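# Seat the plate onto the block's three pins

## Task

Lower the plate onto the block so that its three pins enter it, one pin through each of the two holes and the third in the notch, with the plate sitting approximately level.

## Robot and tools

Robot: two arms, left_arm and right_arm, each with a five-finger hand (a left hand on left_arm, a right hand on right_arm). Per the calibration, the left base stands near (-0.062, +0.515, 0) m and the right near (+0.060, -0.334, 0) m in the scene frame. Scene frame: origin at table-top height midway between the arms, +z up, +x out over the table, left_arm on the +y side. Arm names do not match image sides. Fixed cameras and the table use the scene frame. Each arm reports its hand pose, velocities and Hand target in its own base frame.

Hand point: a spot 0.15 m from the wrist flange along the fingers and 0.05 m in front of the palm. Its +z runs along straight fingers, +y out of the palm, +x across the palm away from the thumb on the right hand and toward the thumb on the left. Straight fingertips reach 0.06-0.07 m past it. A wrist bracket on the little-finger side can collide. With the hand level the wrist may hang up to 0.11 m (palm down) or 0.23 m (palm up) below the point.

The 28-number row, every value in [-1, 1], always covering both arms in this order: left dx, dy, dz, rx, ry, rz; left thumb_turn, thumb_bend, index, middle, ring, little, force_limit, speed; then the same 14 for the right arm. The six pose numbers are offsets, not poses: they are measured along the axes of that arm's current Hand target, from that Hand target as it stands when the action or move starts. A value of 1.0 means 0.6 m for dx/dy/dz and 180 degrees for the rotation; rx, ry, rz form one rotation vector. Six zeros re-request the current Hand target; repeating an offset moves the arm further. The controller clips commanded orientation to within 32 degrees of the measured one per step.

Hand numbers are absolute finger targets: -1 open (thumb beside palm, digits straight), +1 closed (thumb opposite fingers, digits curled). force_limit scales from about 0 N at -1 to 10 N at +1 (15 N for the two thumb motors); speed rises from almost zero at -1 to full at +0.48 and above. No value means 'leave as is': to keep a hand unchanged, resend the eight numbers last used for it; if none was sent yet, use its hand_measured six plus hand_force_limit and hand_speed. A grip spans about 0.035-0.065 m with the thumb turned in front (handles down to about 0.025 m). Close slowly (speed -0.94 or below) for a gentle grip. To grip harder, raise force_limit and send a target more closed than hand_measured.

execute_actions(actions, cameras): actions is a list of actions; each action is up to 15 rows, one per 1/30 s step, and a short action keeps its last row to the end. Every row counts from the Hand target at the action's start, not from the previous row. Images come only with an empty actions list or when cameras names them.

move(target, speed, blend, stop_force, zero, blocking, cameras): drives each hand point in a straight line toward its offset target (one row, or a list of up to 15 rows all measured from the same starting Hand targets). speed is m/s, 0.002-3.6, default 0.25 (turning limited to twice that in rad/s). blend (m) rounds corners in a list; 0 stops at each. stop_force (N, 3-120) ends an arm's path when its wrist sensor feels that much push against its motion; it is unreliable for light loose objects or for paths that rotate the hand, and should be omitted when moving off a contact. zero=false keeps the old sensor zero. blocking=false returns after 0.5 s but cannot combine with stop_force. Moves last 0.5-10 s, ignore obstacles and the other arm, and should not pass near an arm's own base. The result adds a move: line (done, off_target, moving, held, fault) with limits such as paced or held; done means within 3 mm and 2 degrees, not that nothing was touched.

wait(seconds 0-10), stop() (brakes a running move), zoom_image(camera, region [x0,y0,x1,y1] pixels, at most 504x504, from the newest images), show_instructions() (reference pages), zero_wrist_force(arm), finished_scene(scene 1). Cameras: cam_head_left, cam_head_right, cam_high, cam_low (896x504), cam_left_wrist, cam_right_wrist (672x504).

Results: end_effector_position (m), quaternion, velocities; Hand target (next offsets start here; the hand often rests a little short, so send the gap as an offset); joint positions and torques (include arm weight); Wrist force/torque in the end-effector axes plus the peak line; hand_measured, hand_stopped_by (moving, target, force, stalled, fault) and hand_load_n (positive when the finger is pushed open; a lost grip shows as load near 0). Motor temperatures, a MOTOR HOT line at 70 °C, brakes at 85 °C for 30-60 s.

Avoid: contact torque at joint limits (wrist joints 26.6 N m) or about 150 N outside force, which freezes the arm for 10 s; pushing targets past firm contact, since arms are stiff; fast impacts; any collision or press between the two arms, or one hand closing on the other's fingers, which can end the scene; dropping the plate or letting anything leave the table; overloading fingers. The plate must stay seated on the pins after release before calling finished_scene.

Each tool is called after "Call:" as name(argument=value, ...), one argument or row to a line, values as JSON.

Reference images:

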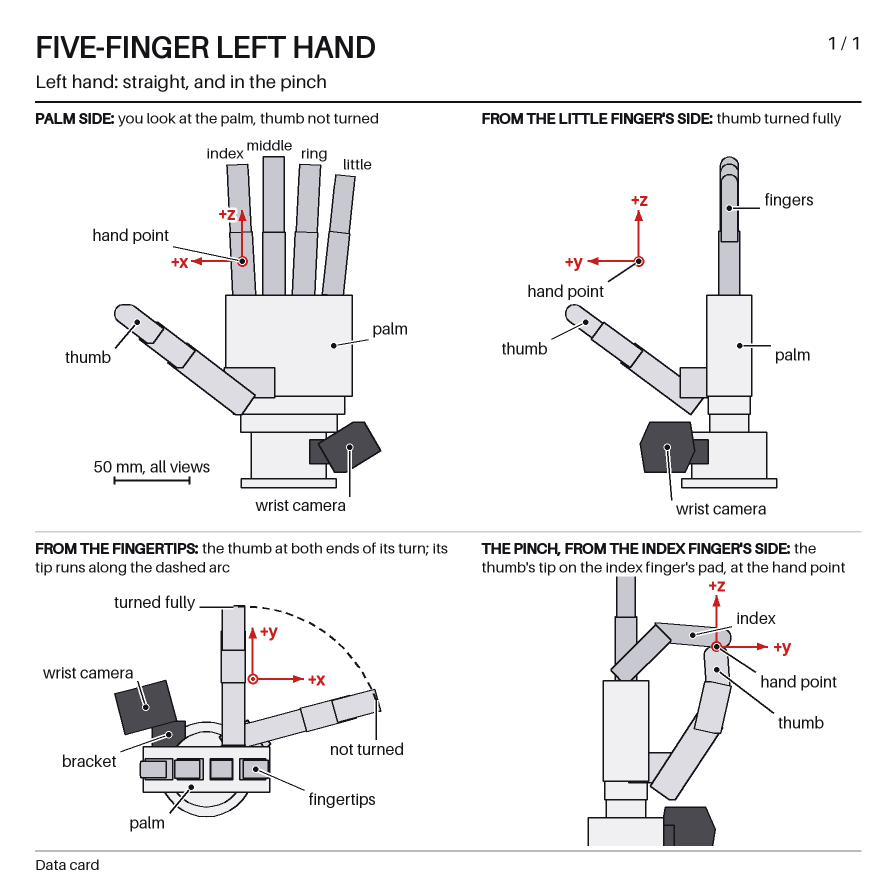

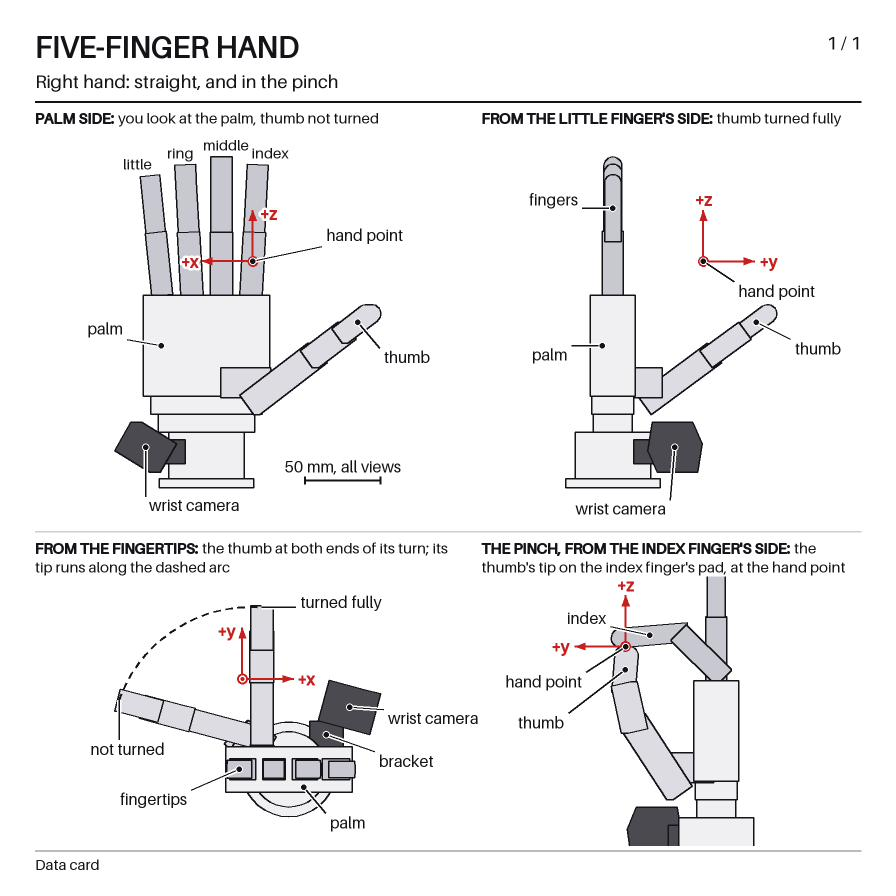

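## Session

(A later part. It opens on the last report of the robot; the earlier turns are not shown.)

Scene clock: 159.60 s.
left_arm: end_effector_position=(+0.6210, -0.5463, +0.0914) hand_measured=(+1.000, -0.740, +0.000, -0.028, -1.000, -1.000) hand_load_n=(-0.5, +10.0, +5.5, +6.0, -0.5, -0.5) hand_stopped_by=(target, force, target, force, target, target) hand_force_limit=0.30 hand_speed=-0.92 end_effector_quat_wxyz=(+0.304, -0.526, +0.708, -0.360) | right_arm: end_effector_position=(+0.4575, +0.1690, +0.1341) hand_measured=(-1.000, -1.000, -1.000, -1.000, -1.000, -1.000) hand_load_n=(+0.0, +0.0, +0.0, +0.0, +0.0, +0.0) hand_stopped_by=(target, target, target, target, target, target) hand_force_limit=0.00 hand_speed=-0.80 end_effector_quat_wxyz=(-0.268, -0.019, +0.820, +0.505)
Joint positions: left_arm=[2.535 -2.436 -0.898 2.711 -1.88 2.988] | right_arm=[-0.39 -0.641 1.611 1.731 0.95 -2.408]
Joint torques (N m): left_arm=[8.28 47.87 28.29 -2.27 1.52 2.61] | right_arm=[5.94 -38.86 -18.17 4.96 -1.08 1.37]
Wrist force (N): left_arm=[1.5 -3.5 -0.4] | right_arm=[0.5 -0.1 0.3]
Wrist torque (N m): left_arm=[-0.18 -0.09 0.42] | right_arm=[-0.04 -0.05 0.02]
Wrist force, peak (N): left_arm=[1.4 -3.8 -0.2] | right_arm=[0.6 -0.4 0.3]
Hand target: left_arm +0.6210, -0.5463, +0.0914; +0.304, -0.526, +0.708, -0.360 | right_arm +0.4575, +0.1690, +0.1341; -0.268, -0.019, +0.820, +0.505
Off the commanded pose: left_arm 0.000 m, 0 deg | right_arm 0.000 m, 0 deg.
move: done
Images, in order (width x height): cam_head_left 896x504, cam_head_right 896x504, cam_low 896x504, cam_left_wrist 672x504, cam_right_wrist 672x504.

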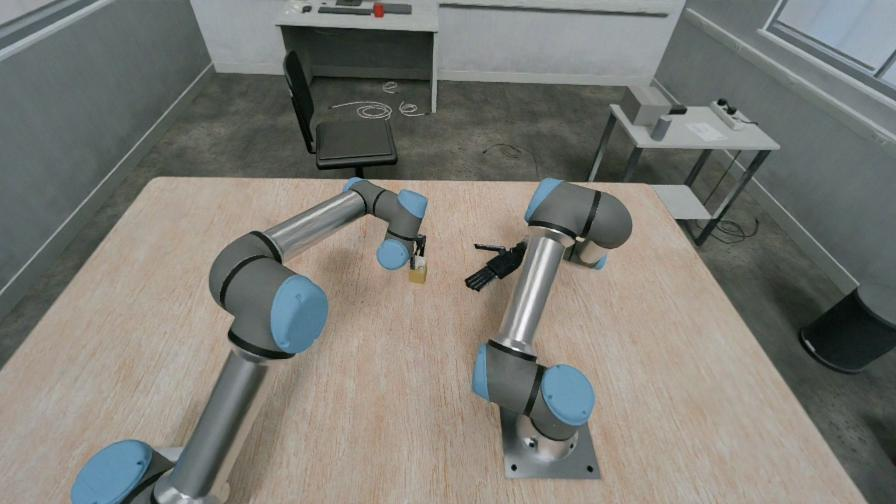

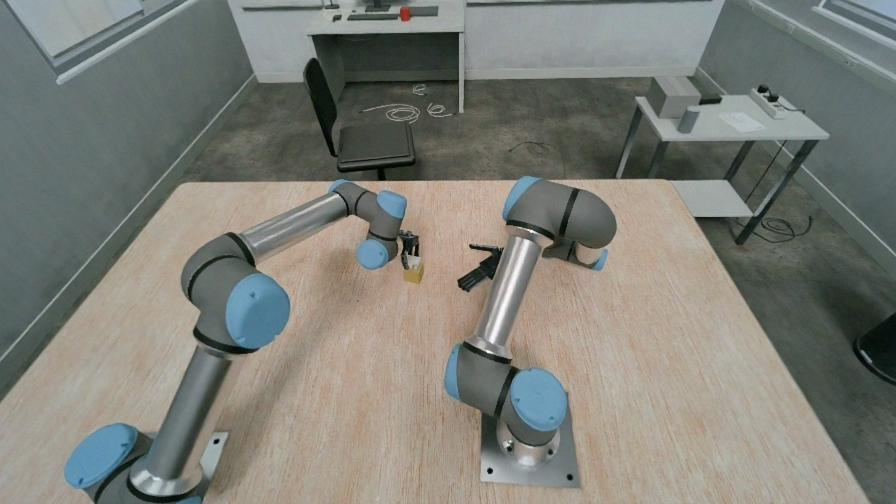

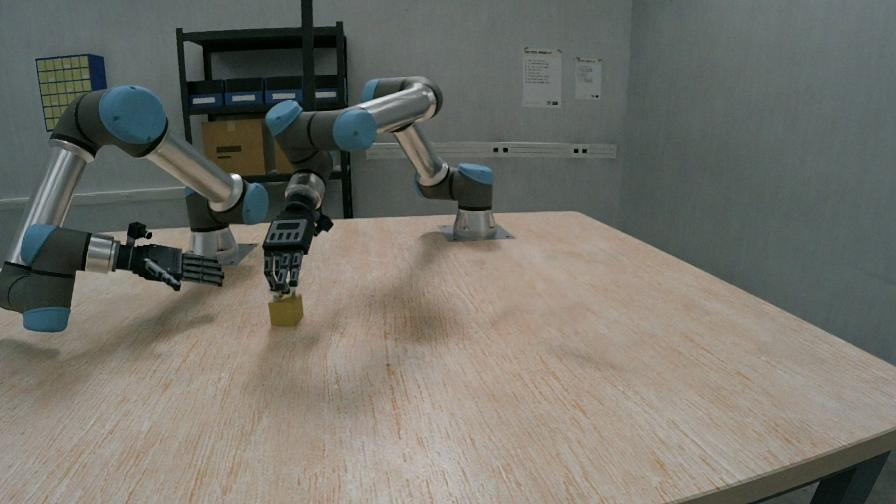

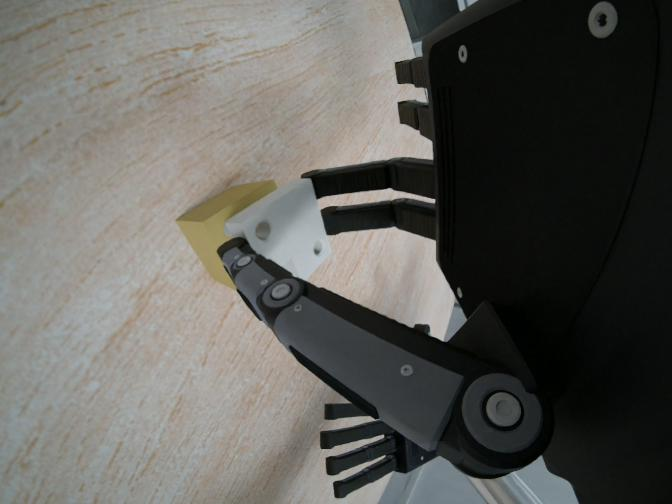

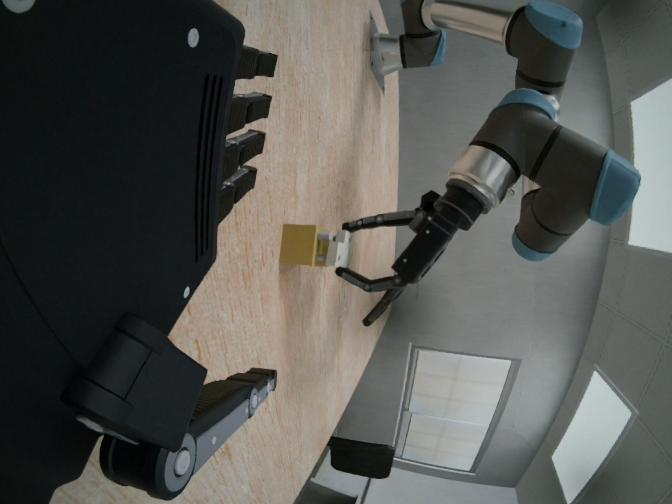

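Call:
move(
  target=[-0.00073,0.00396,0.00153,0.0067,0.005,-0.008,1,-0.45,0.0,0.1,-1,-1,0.3,-0.92,0,0,0,0,0,0,-1,-1,-1,-1,-1,-1,0,-0.8],
  speed=0.03,
  cameras=["cam_head_left","cam_head_right","cam_left_wrist","cam_right_wrist","cam_low"],
)

Call:
zoom_image(
  camera="cam_head_left",
  region=[403, 246, 433, 276],
)

Call:
zoom_image(
  camera="cam_right_wrist",
  region=[305, 222, 355, 272],
)

Call:
zoom_image(
  camera="cam_low",
  region=[266, 284, 298, 304],
)

Call:
zoom_image(
  camera="cam_left_wrist",
  region=[170, 160, 350, 310],
)

Scene clock: 162.63 s.
left_arm: end_effector_position=(+0.6206, -0.5456, +0.0889) hand_measured=(+1.000, -0.740, +0.000, -0.028, -1.000, -1.000) hand_load_n=(-0.5, +10.0, +6.0, +6.0, +0.0, +0.0) hand_stopped_by=(target, force, target, force, target, target) hand_force_limit=0.30 hand_speed=-0.92 end_effector_quat_wxyz=(+0.299, -0.528, +0.700, -0.375) | right_arm: end_effector_position=(+0.4575, +0.1690, +0.1341) hand_measured=(-1.000, -1.000, -1.000, -1.000, -1.000, -1.000) hand_load_n=(+0.0, +0.0, -0.5, +0.0, +0.0, +0.0) hand_stopped_by=(target, target, target, target, target, target) hand_force_limit=0.00 hand_speed=-0.80 end_effector_quat_wxyz=(-0.268, -0.019, +0.820, +0.505)
Joint positions: left_arm=[2.542 -2.413 -0.955 2.77 -1.863 2.975] | right_arm=[-0.39 -0.641 1.611 1.731 0.95 -2.408]
Joint torques (N m): left_arm=[8.09 61.2 9.7 1.91 1.69 -2.17] | right_arm=[4.72 -37.71 -17.98 4.81 -1.27 1.66]
Wrist force (N): left_arm=[1.4 -3.4 -0.1] | right_arm=[0.1 -0.1 0.3]
Wrist torque (N m): left_arm=[-0.21 -0.06 0.55] | right_arm=[-0.01 -0.01 0.01]
Wrist force, peak (N): left_arm=[1.6 -3.8 -0.2] | right_arm=[0.3 -0.3 0.5]
Hand target: left_arm +0.6206, -0.5456, +0.0889; +0.299, -0.528, +0.700, -0.375 | right_arm +0.4575, +0.1690, +0.1341; -0.268, -0.019, +0.820, +0.505
Off the commanded pose: left_arm 0.000 m, 0 deg | right_arm 0.000 m, 0 deg.
move: done
Images, in order (width x height): cam_head_left 896x504, cam_head_right 896x504, cam_low 896x504, cam_left_wrist 672x504, cam_right_wrist 672x504.

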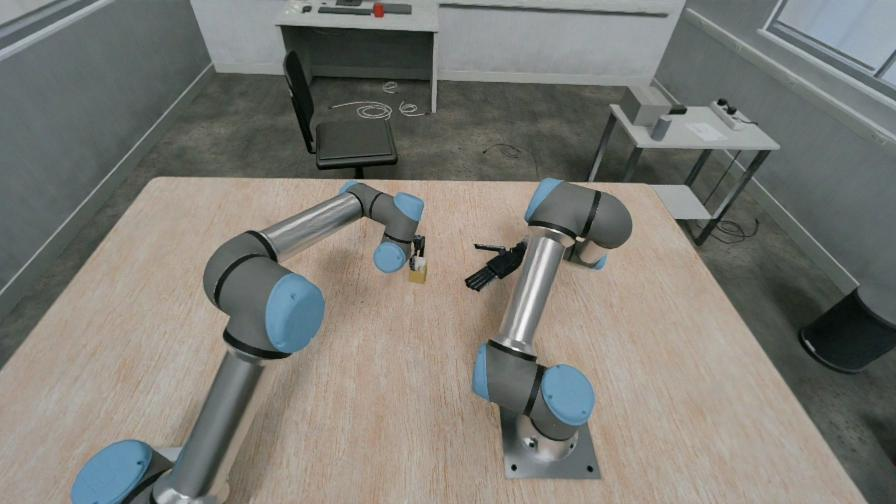

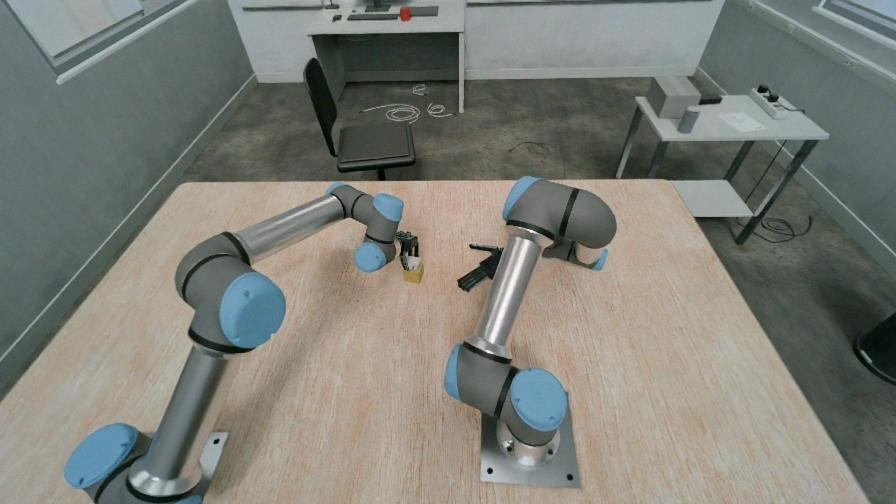

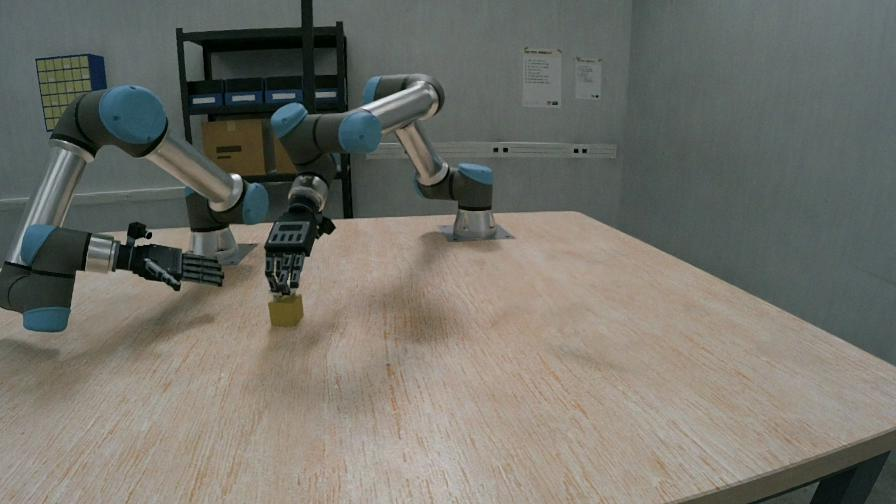

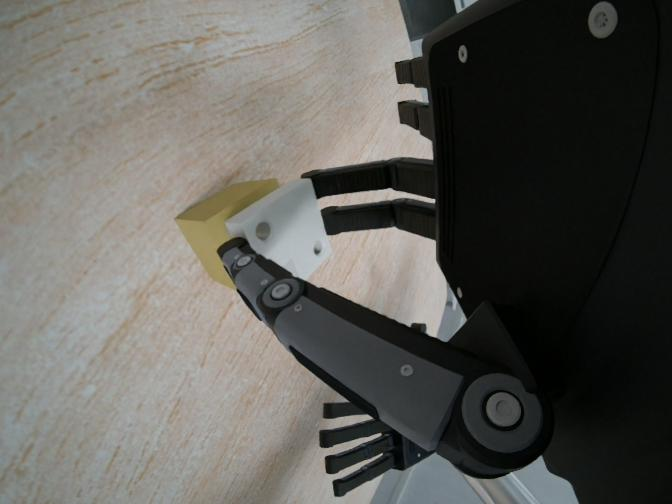

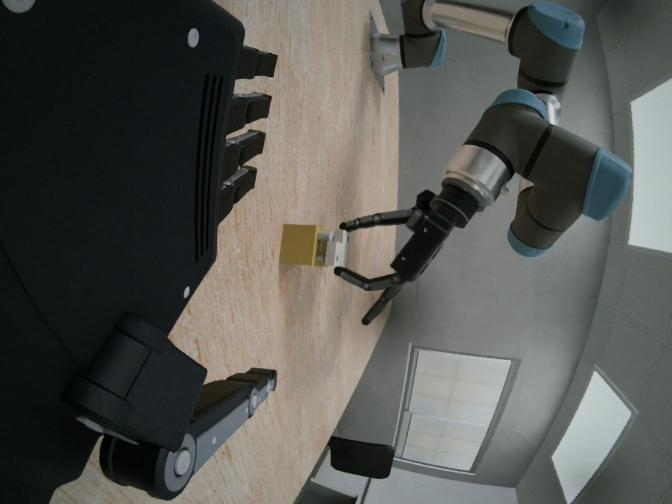

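Scaled by 16.800 from the camera's 896x504 image, which has a finer 1280x720 frame.

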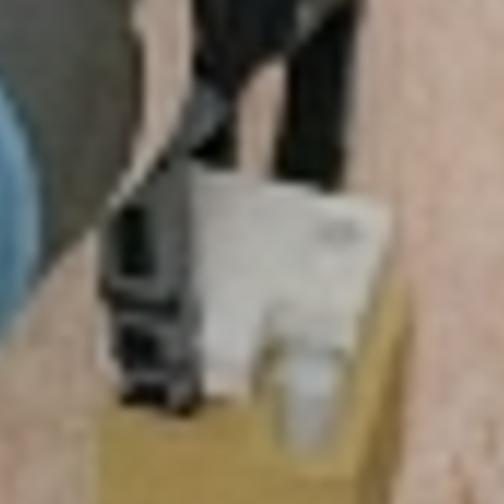

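Scaled by 10.080 from the camera's 672x504 image, which has a finer 960x720 frame.

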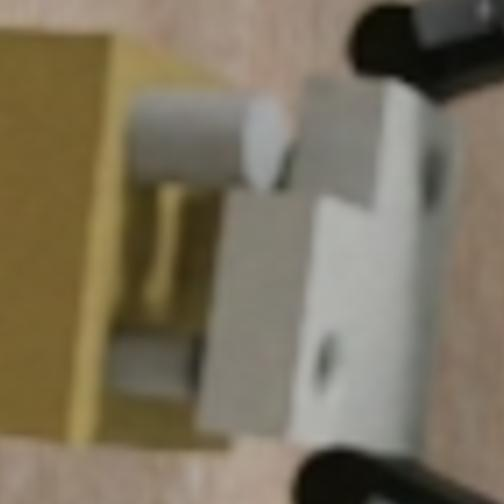

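Scaled by 15.750 from the camera's 896x504 image, which has a finer 1280x720 frame.

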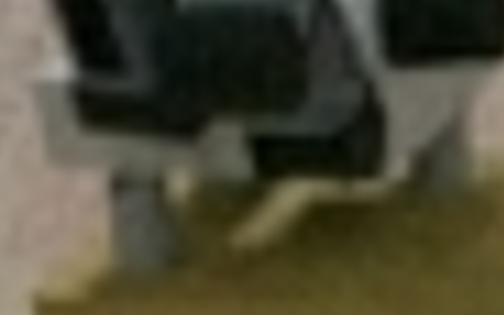

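Scaled by 2.800 from the camera's 672x504 image, which has a finer 960x720 frame.

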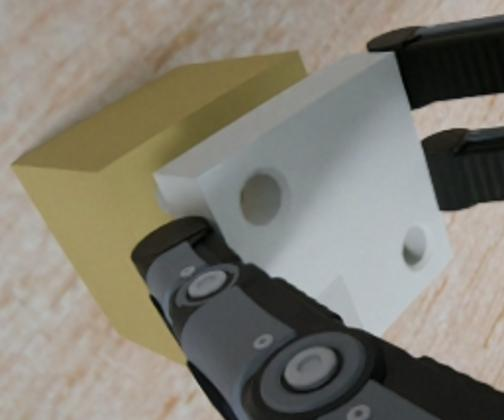

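Call:
move(
  target=[0,0.0149,0.0103,0,0,0,1,-0.45,0.0,0.1,-1,-1,0.3,-0.92,0,0,0,0,0,0,-1,-1,-1,-1,-1,-1,0,-0.8],
  speed=0.01,
  stop_force=3.5,
  cameras=["cam_right_wrist","cam_low","cam_head_left"],
)

Call:
zoom_image(
  camera="cam_right_wrist",
  region=[305, 222, 355, 272],
)

Call:
zoom_image(
  camera="cam_low",
  region=[266, 284, 298, 304],
)

Scene clock: 165.43 s.
left_arm: end_effector_position=(+0.6209, -0.5455, +0.0837) hand_measured=(+1.000, -0.740, +0.000, -0.028, -1.000, -1.000) hand_load_n=(-0.5, +10.0, +6.5, +6.0, -0.5, +0.0) hand_stopped_by=(target, force, target, force, target, target) hand_force_limit=0.30 hand_speed=-0.92 end_effector_quat_wxyz=(+0.299, -0.529, +0.700, -0.375) | right_arm: end_effector_position=(+0.4575, +0.1690, +0.1341) hand_measured=(-1.000, -1.000, -1.000, -1.000, -1.000, -1.000) hand_load_n=(+0.0, +0.0, +0.0, +0.0, +0.0, +0.0) hand_stopped_by=(target, target, target, target, target, target) hand_force_limit=0.00 hand_speed=-0.80 end_effector_quat_wxyz=(-0.268, -0.019, +0.820, +0.505)
Joint positions: left_arm=[2.542 -2.417 -0.962 2.781 -1.863 2.975] | right_arm=[-0.39 -0.641 1.611 1.731 0.95 -2.408]
Joint torques (N m): left_arm=[2.22 59.91 28.83 -2.09 0.15 -1.89] | right_arm=[5.18 -37.66 -17.88 5.26 -1.02 1.48]
Wrist force (N): left_arm=[1.5 -4.4 -0.5] | right_arm=[0.4 -0.2 0.0]
Wrist torque (N m): left_arm=[-0.18 -0.02 0.51] | right_arm=[-0.03 -0.03 0.02]
Wrist force, peak (N): left_arm=[2.1 -8.5 -2.4] | right_arm=[0.7 -0.2 0.1]
Hand target: left_arm +0.6209, -0.5455, +0.0837; +0.299, -0.529, +0.700, -0.375 (not the last commanded pose) | right_arm +0.4575, +0.1690, +0.1341; -0.268, -0.019, +0.820, +0.505
Off the commanded pose: left_arm 0.006 m, 0 deg | right_arm 0.000 m, 0 deg.
move: contact (left_arm)
Images, in order (width x height): cam_head_left 896x504, cam_low 896x504, cam_right_wrist 672x504.

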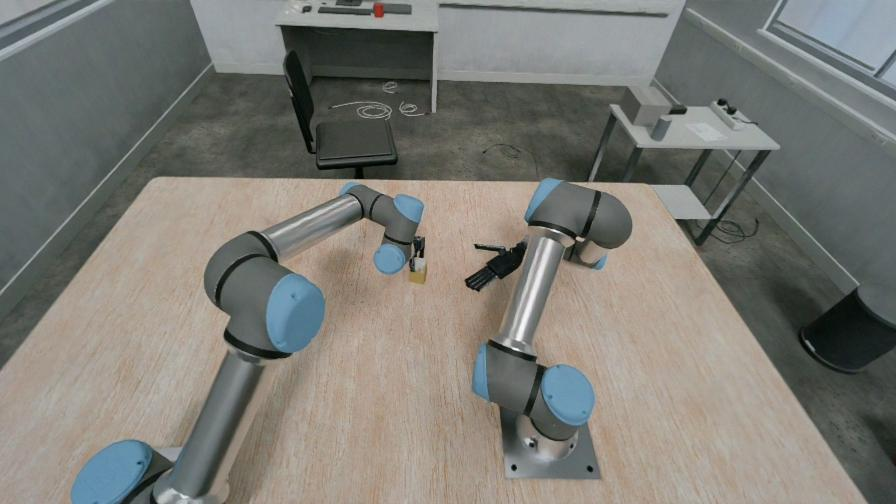

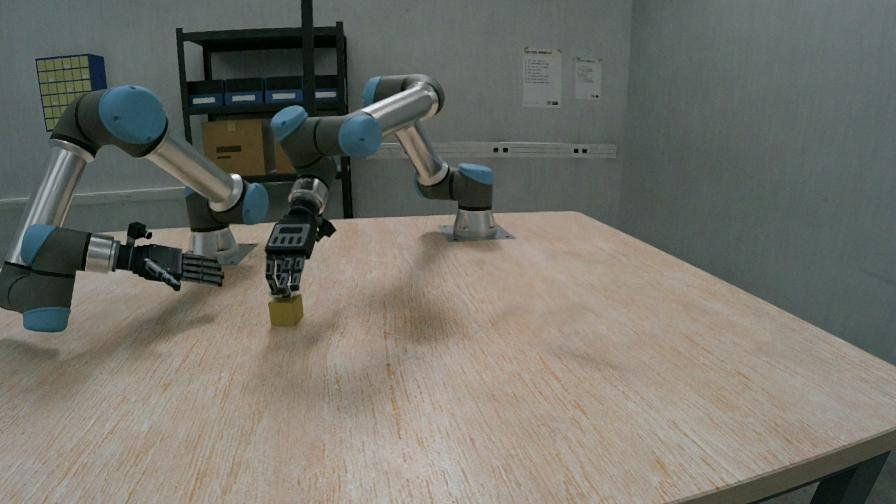

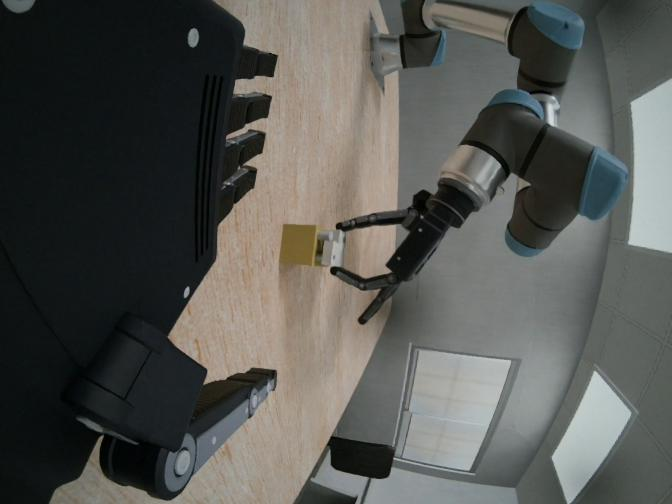

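Scaled by 10.080 from the camera's 672x504 image, which has a finer 960x720 frame.

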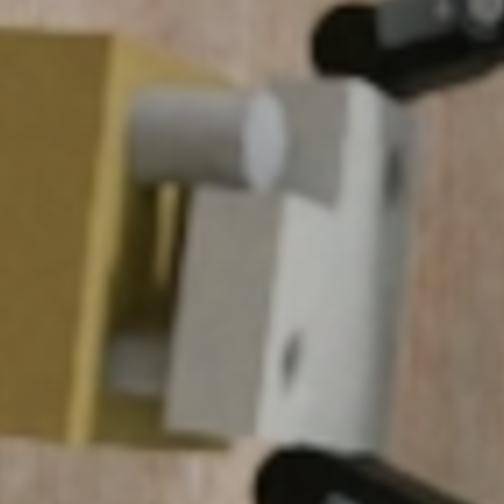

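Scaled by 15.750 from the camera's 896x504 image, which has a finer 1280x720 frame.

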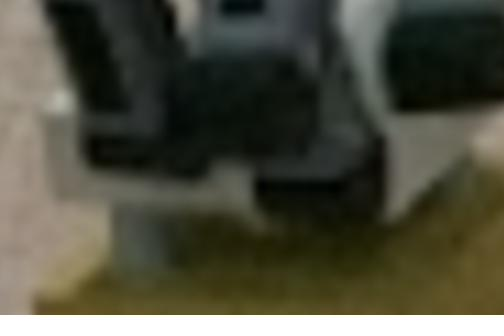

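Call:
execute_actions(
  actions=[],
)

Call:
zoom_image(
  camera="cam_left_wrist",
  region=[170, 160, 350, 310],
)

Call:
zoom_image(
  camera="cam_head_left",
  region=[403, 246, 433, 276],
)

Call:
zoom_image(
  camera="cam_head_right",
  region=[398, 246, 428, 276],
)

Call:
zoom_image(
  camera="cam_left_wrist",
  region=[245, 210, 285, 250],
)

Call:
zoom_image(
  camera="cam_left_wrist",
  region=[300, 230, 340, 270],
)

Scene clock: 166.13 s.
left_arm: end_effector_position=(+0.6209, -0.5455, +0.0837) hand_measured=(+1.000, -0.740, +0.000, -0.028, -1.000, -1.000) hand_load_n=(-0.5, +10.0, +6.5, +6.0, +0.0, +0.0) hand_stopped_by=(target, force, target, force, target, target) hand_force_limit=0.30 hand_speed=-0.92 end_effector_quat_wxyz=(+0.299, -0.529, +0.700, -0.375) | right_arm: end_effector_position=(+0.4575, +0.1690, +0.1341) hand_measured=(-1.000, -1.000, -1.000, -1.000, -1.000, -1.000) hand_load_n=(+0.0, +0.0, +0.0, +0.0, +0.0, +0.0) hand_stopped_by=(target, target, target, target, target, target) hand_force_limit=0.00 hand_speed=-0.80 end_effector_quat_wxyz=(-0.268, -0.019, +0.820, +0.505)
Joint positions: left_arm=[2.542 -2.417 -0.962 2.781 -1.863 2.975] | right_arm=[-0.39 -0.641 1.611 1.731 0.95 -2.408]
Joint velocities: within noise
Joint torques (N m): left_arm=[-2.32 59.51 27.88 -1.28 -0.6 -1.8] | right_arm=[4.99 -38.37 -18.2 5.16 -0.93 1.14]
Motor temperatures (°C): left_arm=[34 34 33 33 51 38] | right_arm=[34 41 39 39 44 45]
Wrist force (N): left_arm=[1.8 -4.3 -0.6] | right_arm=[0.6 -0.1 0.3]
Wrist torque (N m): left_arm=[-0.17 -0.08 0.53] | right_arm=[-0.04 -0.07 0.03]
Wrist force, peak (N): left_arm=[1.7 -4.6 -0.6] | right_arm=[0.6 -0.1 0.3]
Hand target: left_arm +0.6209, -0.5455, +0.0837; +0.299, -0.529, +0.700, -0.375 (not the last commanded pose) | right_arm +0.4575, +0.1690, +0.1341; -0.268, -0.019, +0.820, +0.505
Off the commanded pose: left_arm 0.006 m, 0 deg | right_arm 0.000 m, 0 deg.

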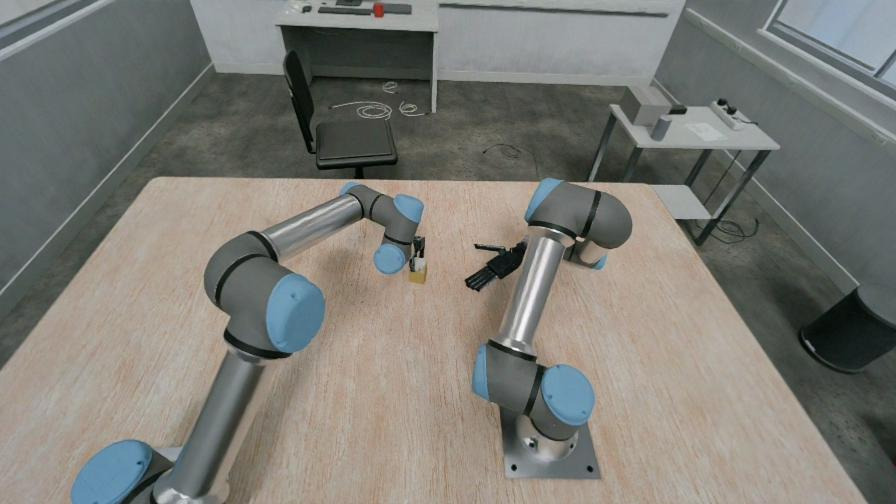

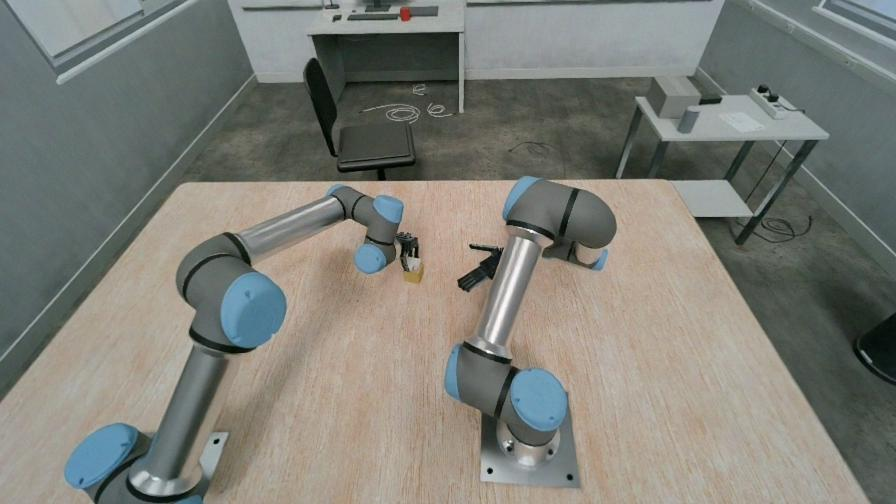

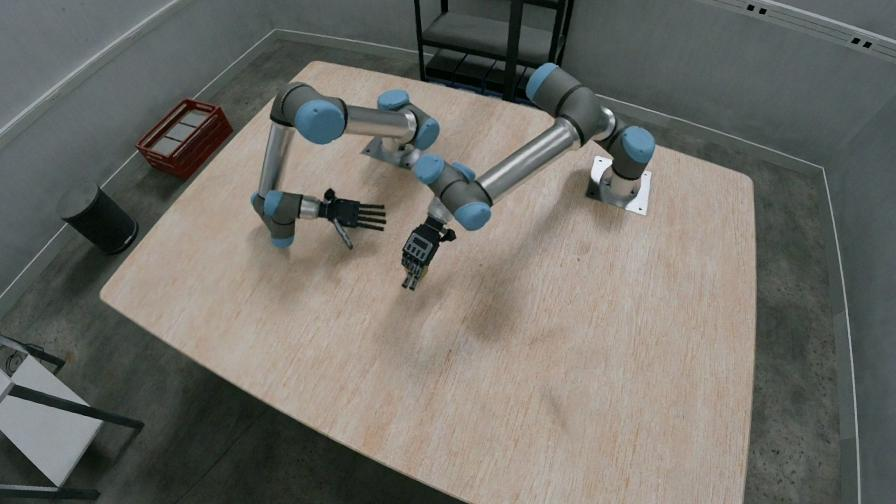

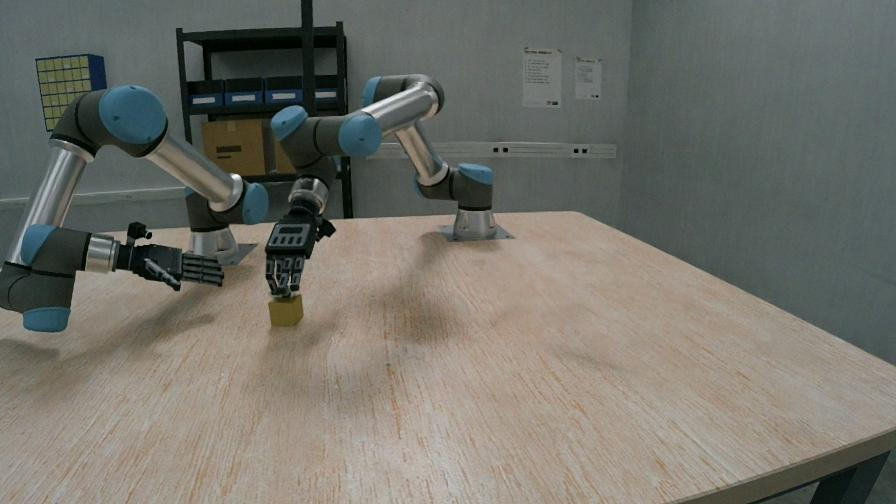

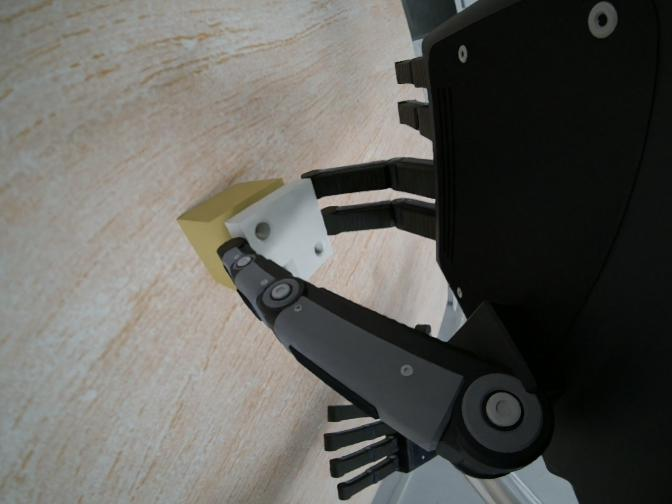

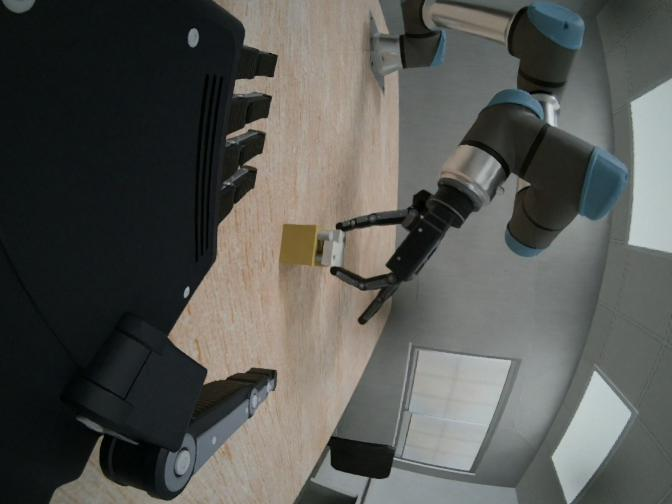

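Scaled by 2.800 from the camera's 672x504 image, which has a finer 960x720 frame.

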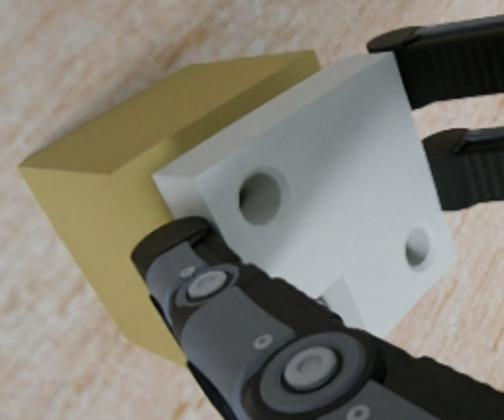

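Scaled by 16.800 from the camera's 896x504 image, which has a finer 1280x720 frame.

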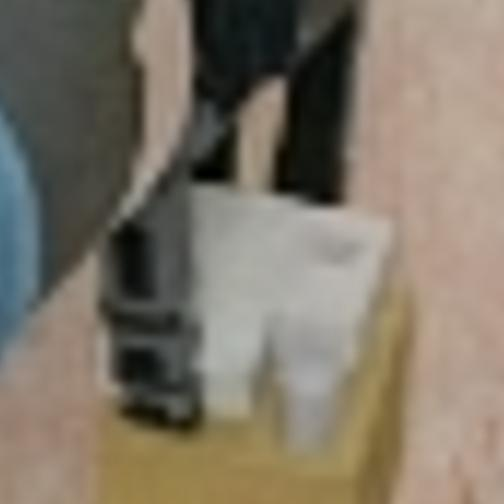

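Scaled by 16.800 from the camera's 896x504 image, which has a finer 1280x720 frame.

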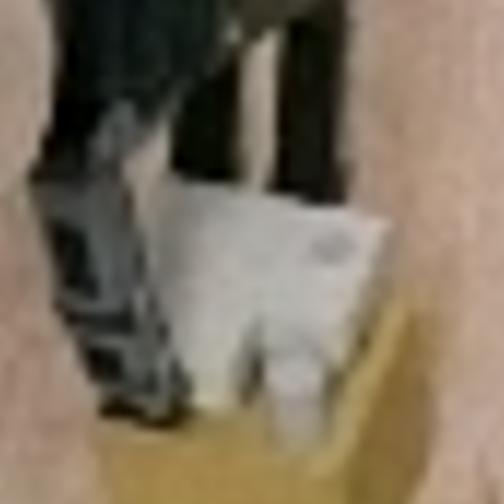

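Scaled by 12.600 from the camera's 672x504 image, which has a finer 960x720 frame.

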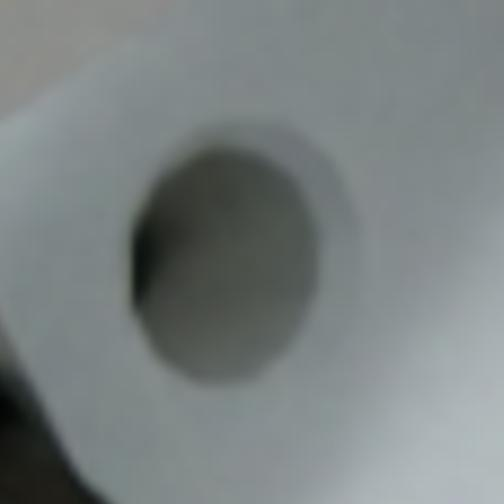

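Scaled by 12.600 from the camera's 672x504 image, which has a finer 960x720 frame.

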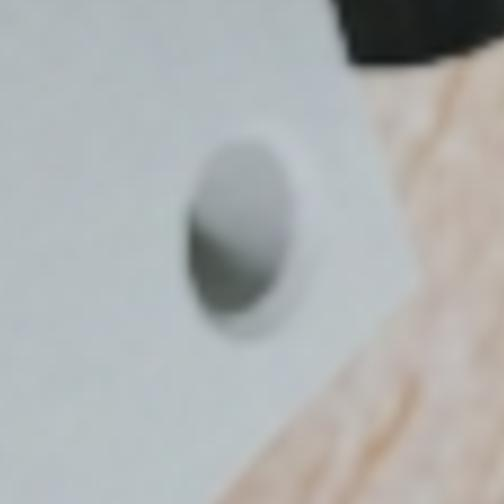

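Call:
zoom_image(
  camera="cam_right_wrist",
  region=[312, 246, 342, 270],
)

Call:
zoom_image(
  camera="cam_right_wrist",
  region=[312, 226, 348, 250],
)

Scaled by 16.800 from the camera's 672x504 image, which has a finer 960x720 frame.

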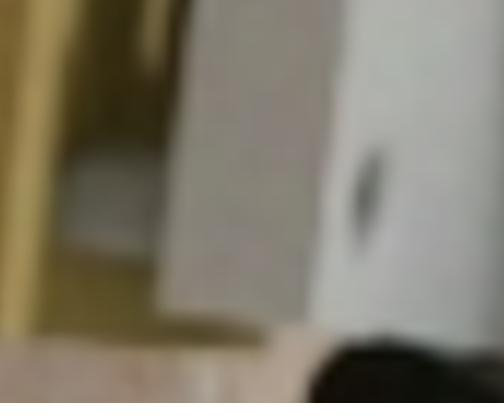

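Scaled by 14.000 from the camera's 672x504 image, which has a finer 960x720 frame.

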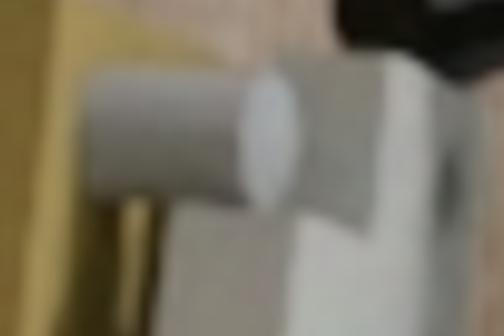

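Call:
move(
  target=[-0.0001,-0.00227,-0.00017,0,0,0,1,-0.45,0.0,0.1,-1,-1,0.3,-0.92,0,0,0,0,0,0,-1,-1,-1,-1,-1,-1,0,-0.8],
  speed=0.02,
)

Call:
move(
  target=[0.0002,0.00842,0.0054,0,0,0,1,-0.45,0.0,0.1,-1,-1,0.3,-0.92,0,0,0,0,0,0,-1,-1,-1,-1,-1,-1,0,-0.8],
  speed=0.01,
  stop_force=3.5,
  cameras=["cam_right_wrist","cam_low","cam_head_left","cam_left_wrist"],
)

Call:
zoom_image(
  camera="cam_right_wrist",
  region=[312, 246, 342, 270],
)

Call:
zoom_image(
  camera="cam_right_wrist",
  region=[312, 226, 348, 250],
)

Call:
zoom_image(
  camera="cam_left_wrist",
  region=[170, 160, 350, 310],
)

Scene clock: 169.90 s.
left_arm: end_effector_position=(+0.6215, -0.5457, +0.0849) hand_measured=(+1.000, -0.740, +0.000, -0.028, -1.000, -1.000) hand_load_n=(-0.5, +10.5, +6.0, +6.0, +0.0, +0.0) hand_stopped_by=(target, force, target, force, target, target) hand_force_limit=0.30 hand_speed=-0.92 end_effector_quat_wxyz=(+0.299, -0.529, +0.700, -0.375) | right_arm: end_effector_position=(+0.4575, +0.1690, +0.1341) hand_measured=(-1.000, -1.000, -1.000, -1.000, -1.000, -1.000) hand_load_n=(+0.0, +0.0, +0.0, +0.0, +0.0, +0.0) hand_stopped_by=(target, target, target, target, target, target) hand_force_limit=0.00 hand_speed=-0.80 end_effector_quat_wxyz=(-0.268, -0.019, +0.820, +0.505)
Joint positions: left_arm=[2.542 -2.417 -0.958 2.777 -1.862 2.975] | right_arm=[-0.39 -0.641 1.611 1.731 0.95 -2.408]
Joint torques (N m): left_arm=[7.91 47.75 28.32 -2.36 1.61 2.28] | right_arm=[7.21 -38.19 -16.85 5.02 -0.54 1.2]
Wrist force (N): left_arm=[1.3 -3.3 -0.3] | right_arm=[0.4 -0.3 0.1]
Wrist torque (N m): left_arm=[-0.17 -0.05 0.53] | right_arm=[-0.05 -0.04 0.02]
Wrist force, peak (N): left_arm=[1.7 -4.7 -0.7] | right_arm=[0.5 -0.2 0.4]
Hand target: left_arm +0.6215, -0.5457, +0.0849; +0.299, -0.529, +0.700, -0.375 | right_arm +0.4575, +0.1690, +0.1341; -0.268, -0.019, +0.820, +0.505
Off the commanded pose: left_arm 0.000 m, 0 deg | right_arm 0.000 m, 0 deg.
move: done

Scene clock: 171.27 s.
left_arm: end_effector_position=(+0.6215, -0.5457, +0.0833) hand_measured=(+1.000, -0.740, +0.000, -0.028, -1.000, -1.000) hand_load_n=(+0.5, +10.0, +7.0, +6.0, +0.0, +0.0) hand_stopped_by=(target, force, target, force, target, target) hand_force_limit=0.30 hand_speed=-0.92 end_effector_quat_wxyz=(+0.299, -0.529, +0.700, -0.375) | right_arm: end_effector_position=(+0.4575, +0.1690, +0.1341) hand_measured=(-1.000, -1.000, -1.000, -1.000, -1.000, -1.000) hand_load_n=(+0.0, +0.0, +0.0, +0.0, +0.0, +0.0) hand_stopped_by=(target, target, target, target, target, target) hand_force_limit=0.00 hand_speed=-0.80 end_effector_quat_wxyz=(-0.268, -0.019, +0.820, +0.505)
Joint positions: left_arm=[2.542 -2.418 -0.96 2.78 -1.862 2.975] | right_arm=[-0.39 -0.641 1.611 1.731 0.95 -2.408]
Joint torques (N m): left_arm=[8.39 59.24 27.13 -2.58 0.11 2.43] | right_arm=[6.11 -38.62 -17.47 4.85 -0.75 1.53]
Wrist force (N): left_arm=[2.9 -6.4 -1.6] | right_arm=[0.4 -0.1 0.2]
Wrist torque (N m): left_arm=[-0.23 -0.05 0.49] | right_arm=[-0.04 -0.04 0.02]
Wrist force, peak (N): left_arm=[3.3 -10.9 -4.7] | right_arm=[0.4 -0.4 0.4]
Hand target: left_arm +0.6215, -0.5457, +0.0833; +0.299, -0.529, +0.700, -0.375 (not the last commanded pose) | right_arm +0.4575, +0.1690, +0.1341; -0.268, -0.019, +0.820, +0.505
Off the commanded pose: left_arm 0.004 m, 0 deg | right_arm 0.000 m, 0 deg.
move: contact (left_arm)
Images, in order (width x height): cam_head_left 896x504, cam_low 896x504, cam_left_wrist 672x504, cam_right_wrist 672x504.

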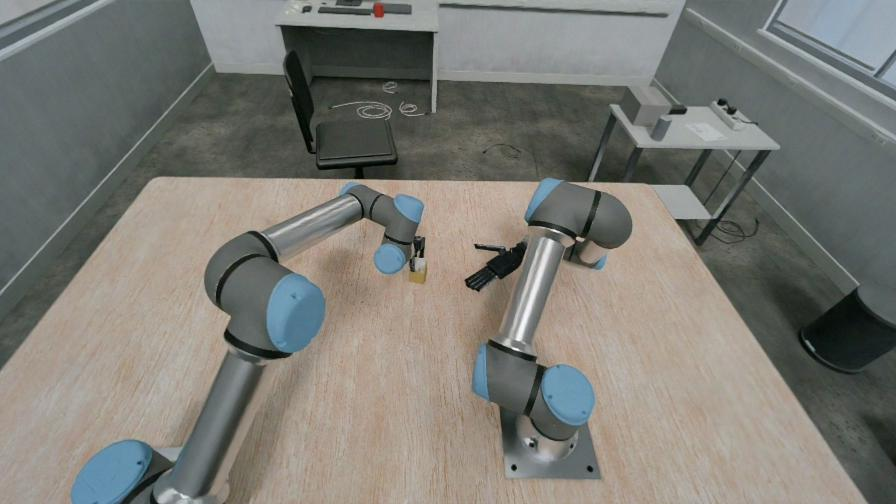

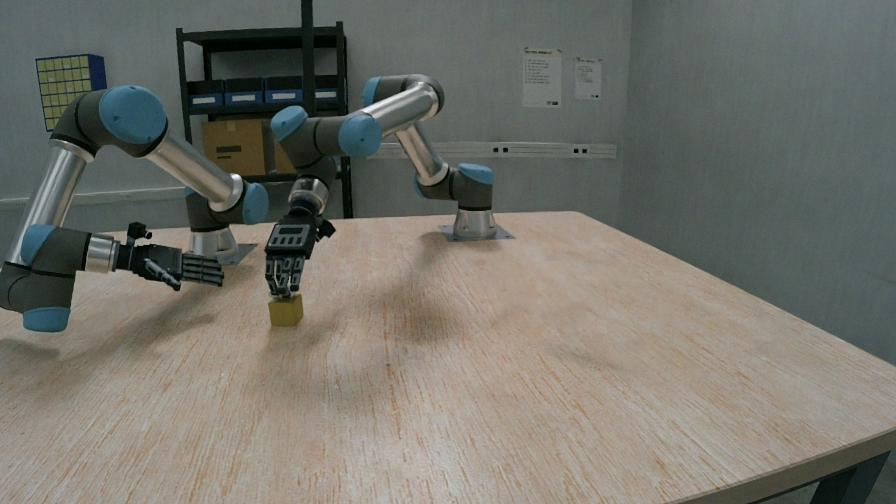

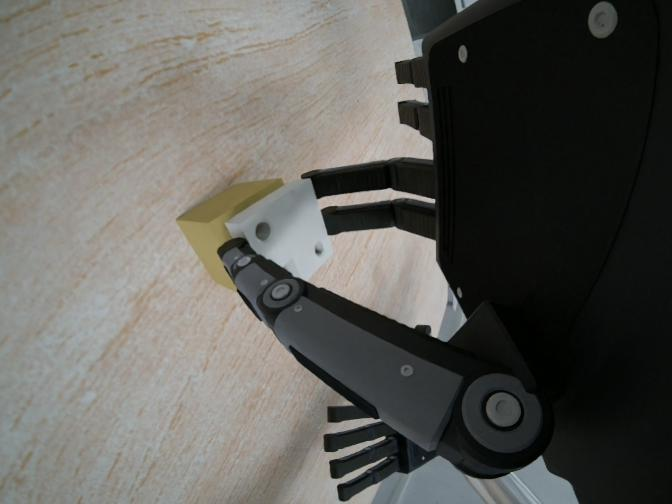

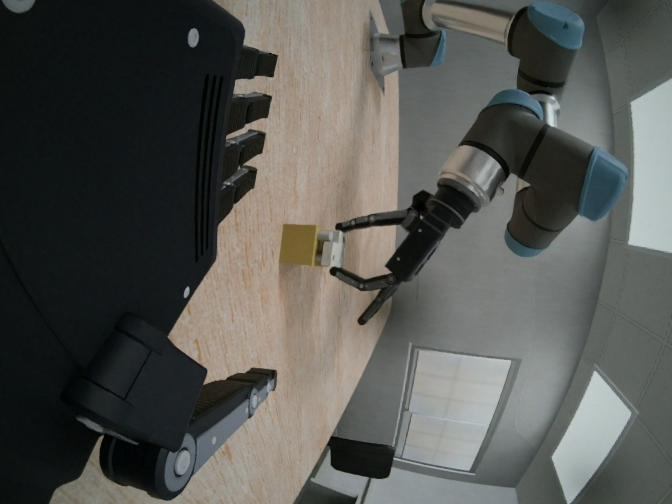

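Scaled by 16.800 from the camera's 672x504 image, which has a finer 960x720 frame.

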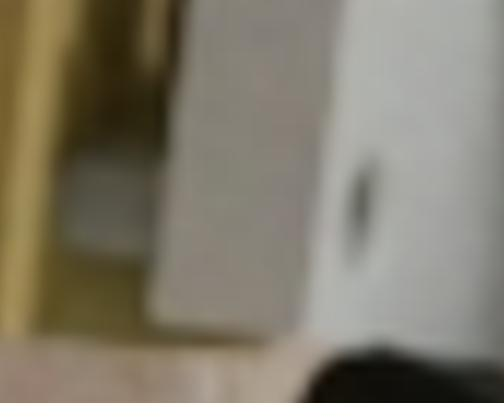

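Scaled by 14.000 from the camera's 672x504 image, which has a finer 960x720 frame.

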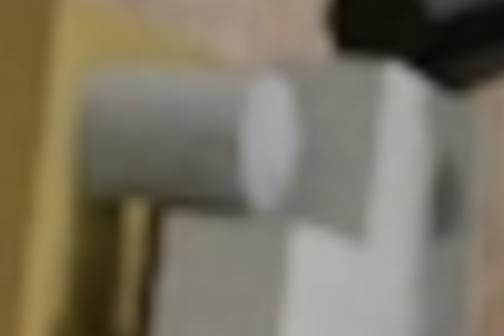

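Scaled by 2.800 from the camera's 672x504 image, which has a finer 960x720 frame.

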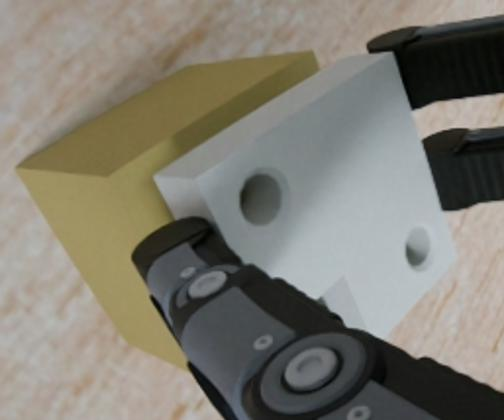

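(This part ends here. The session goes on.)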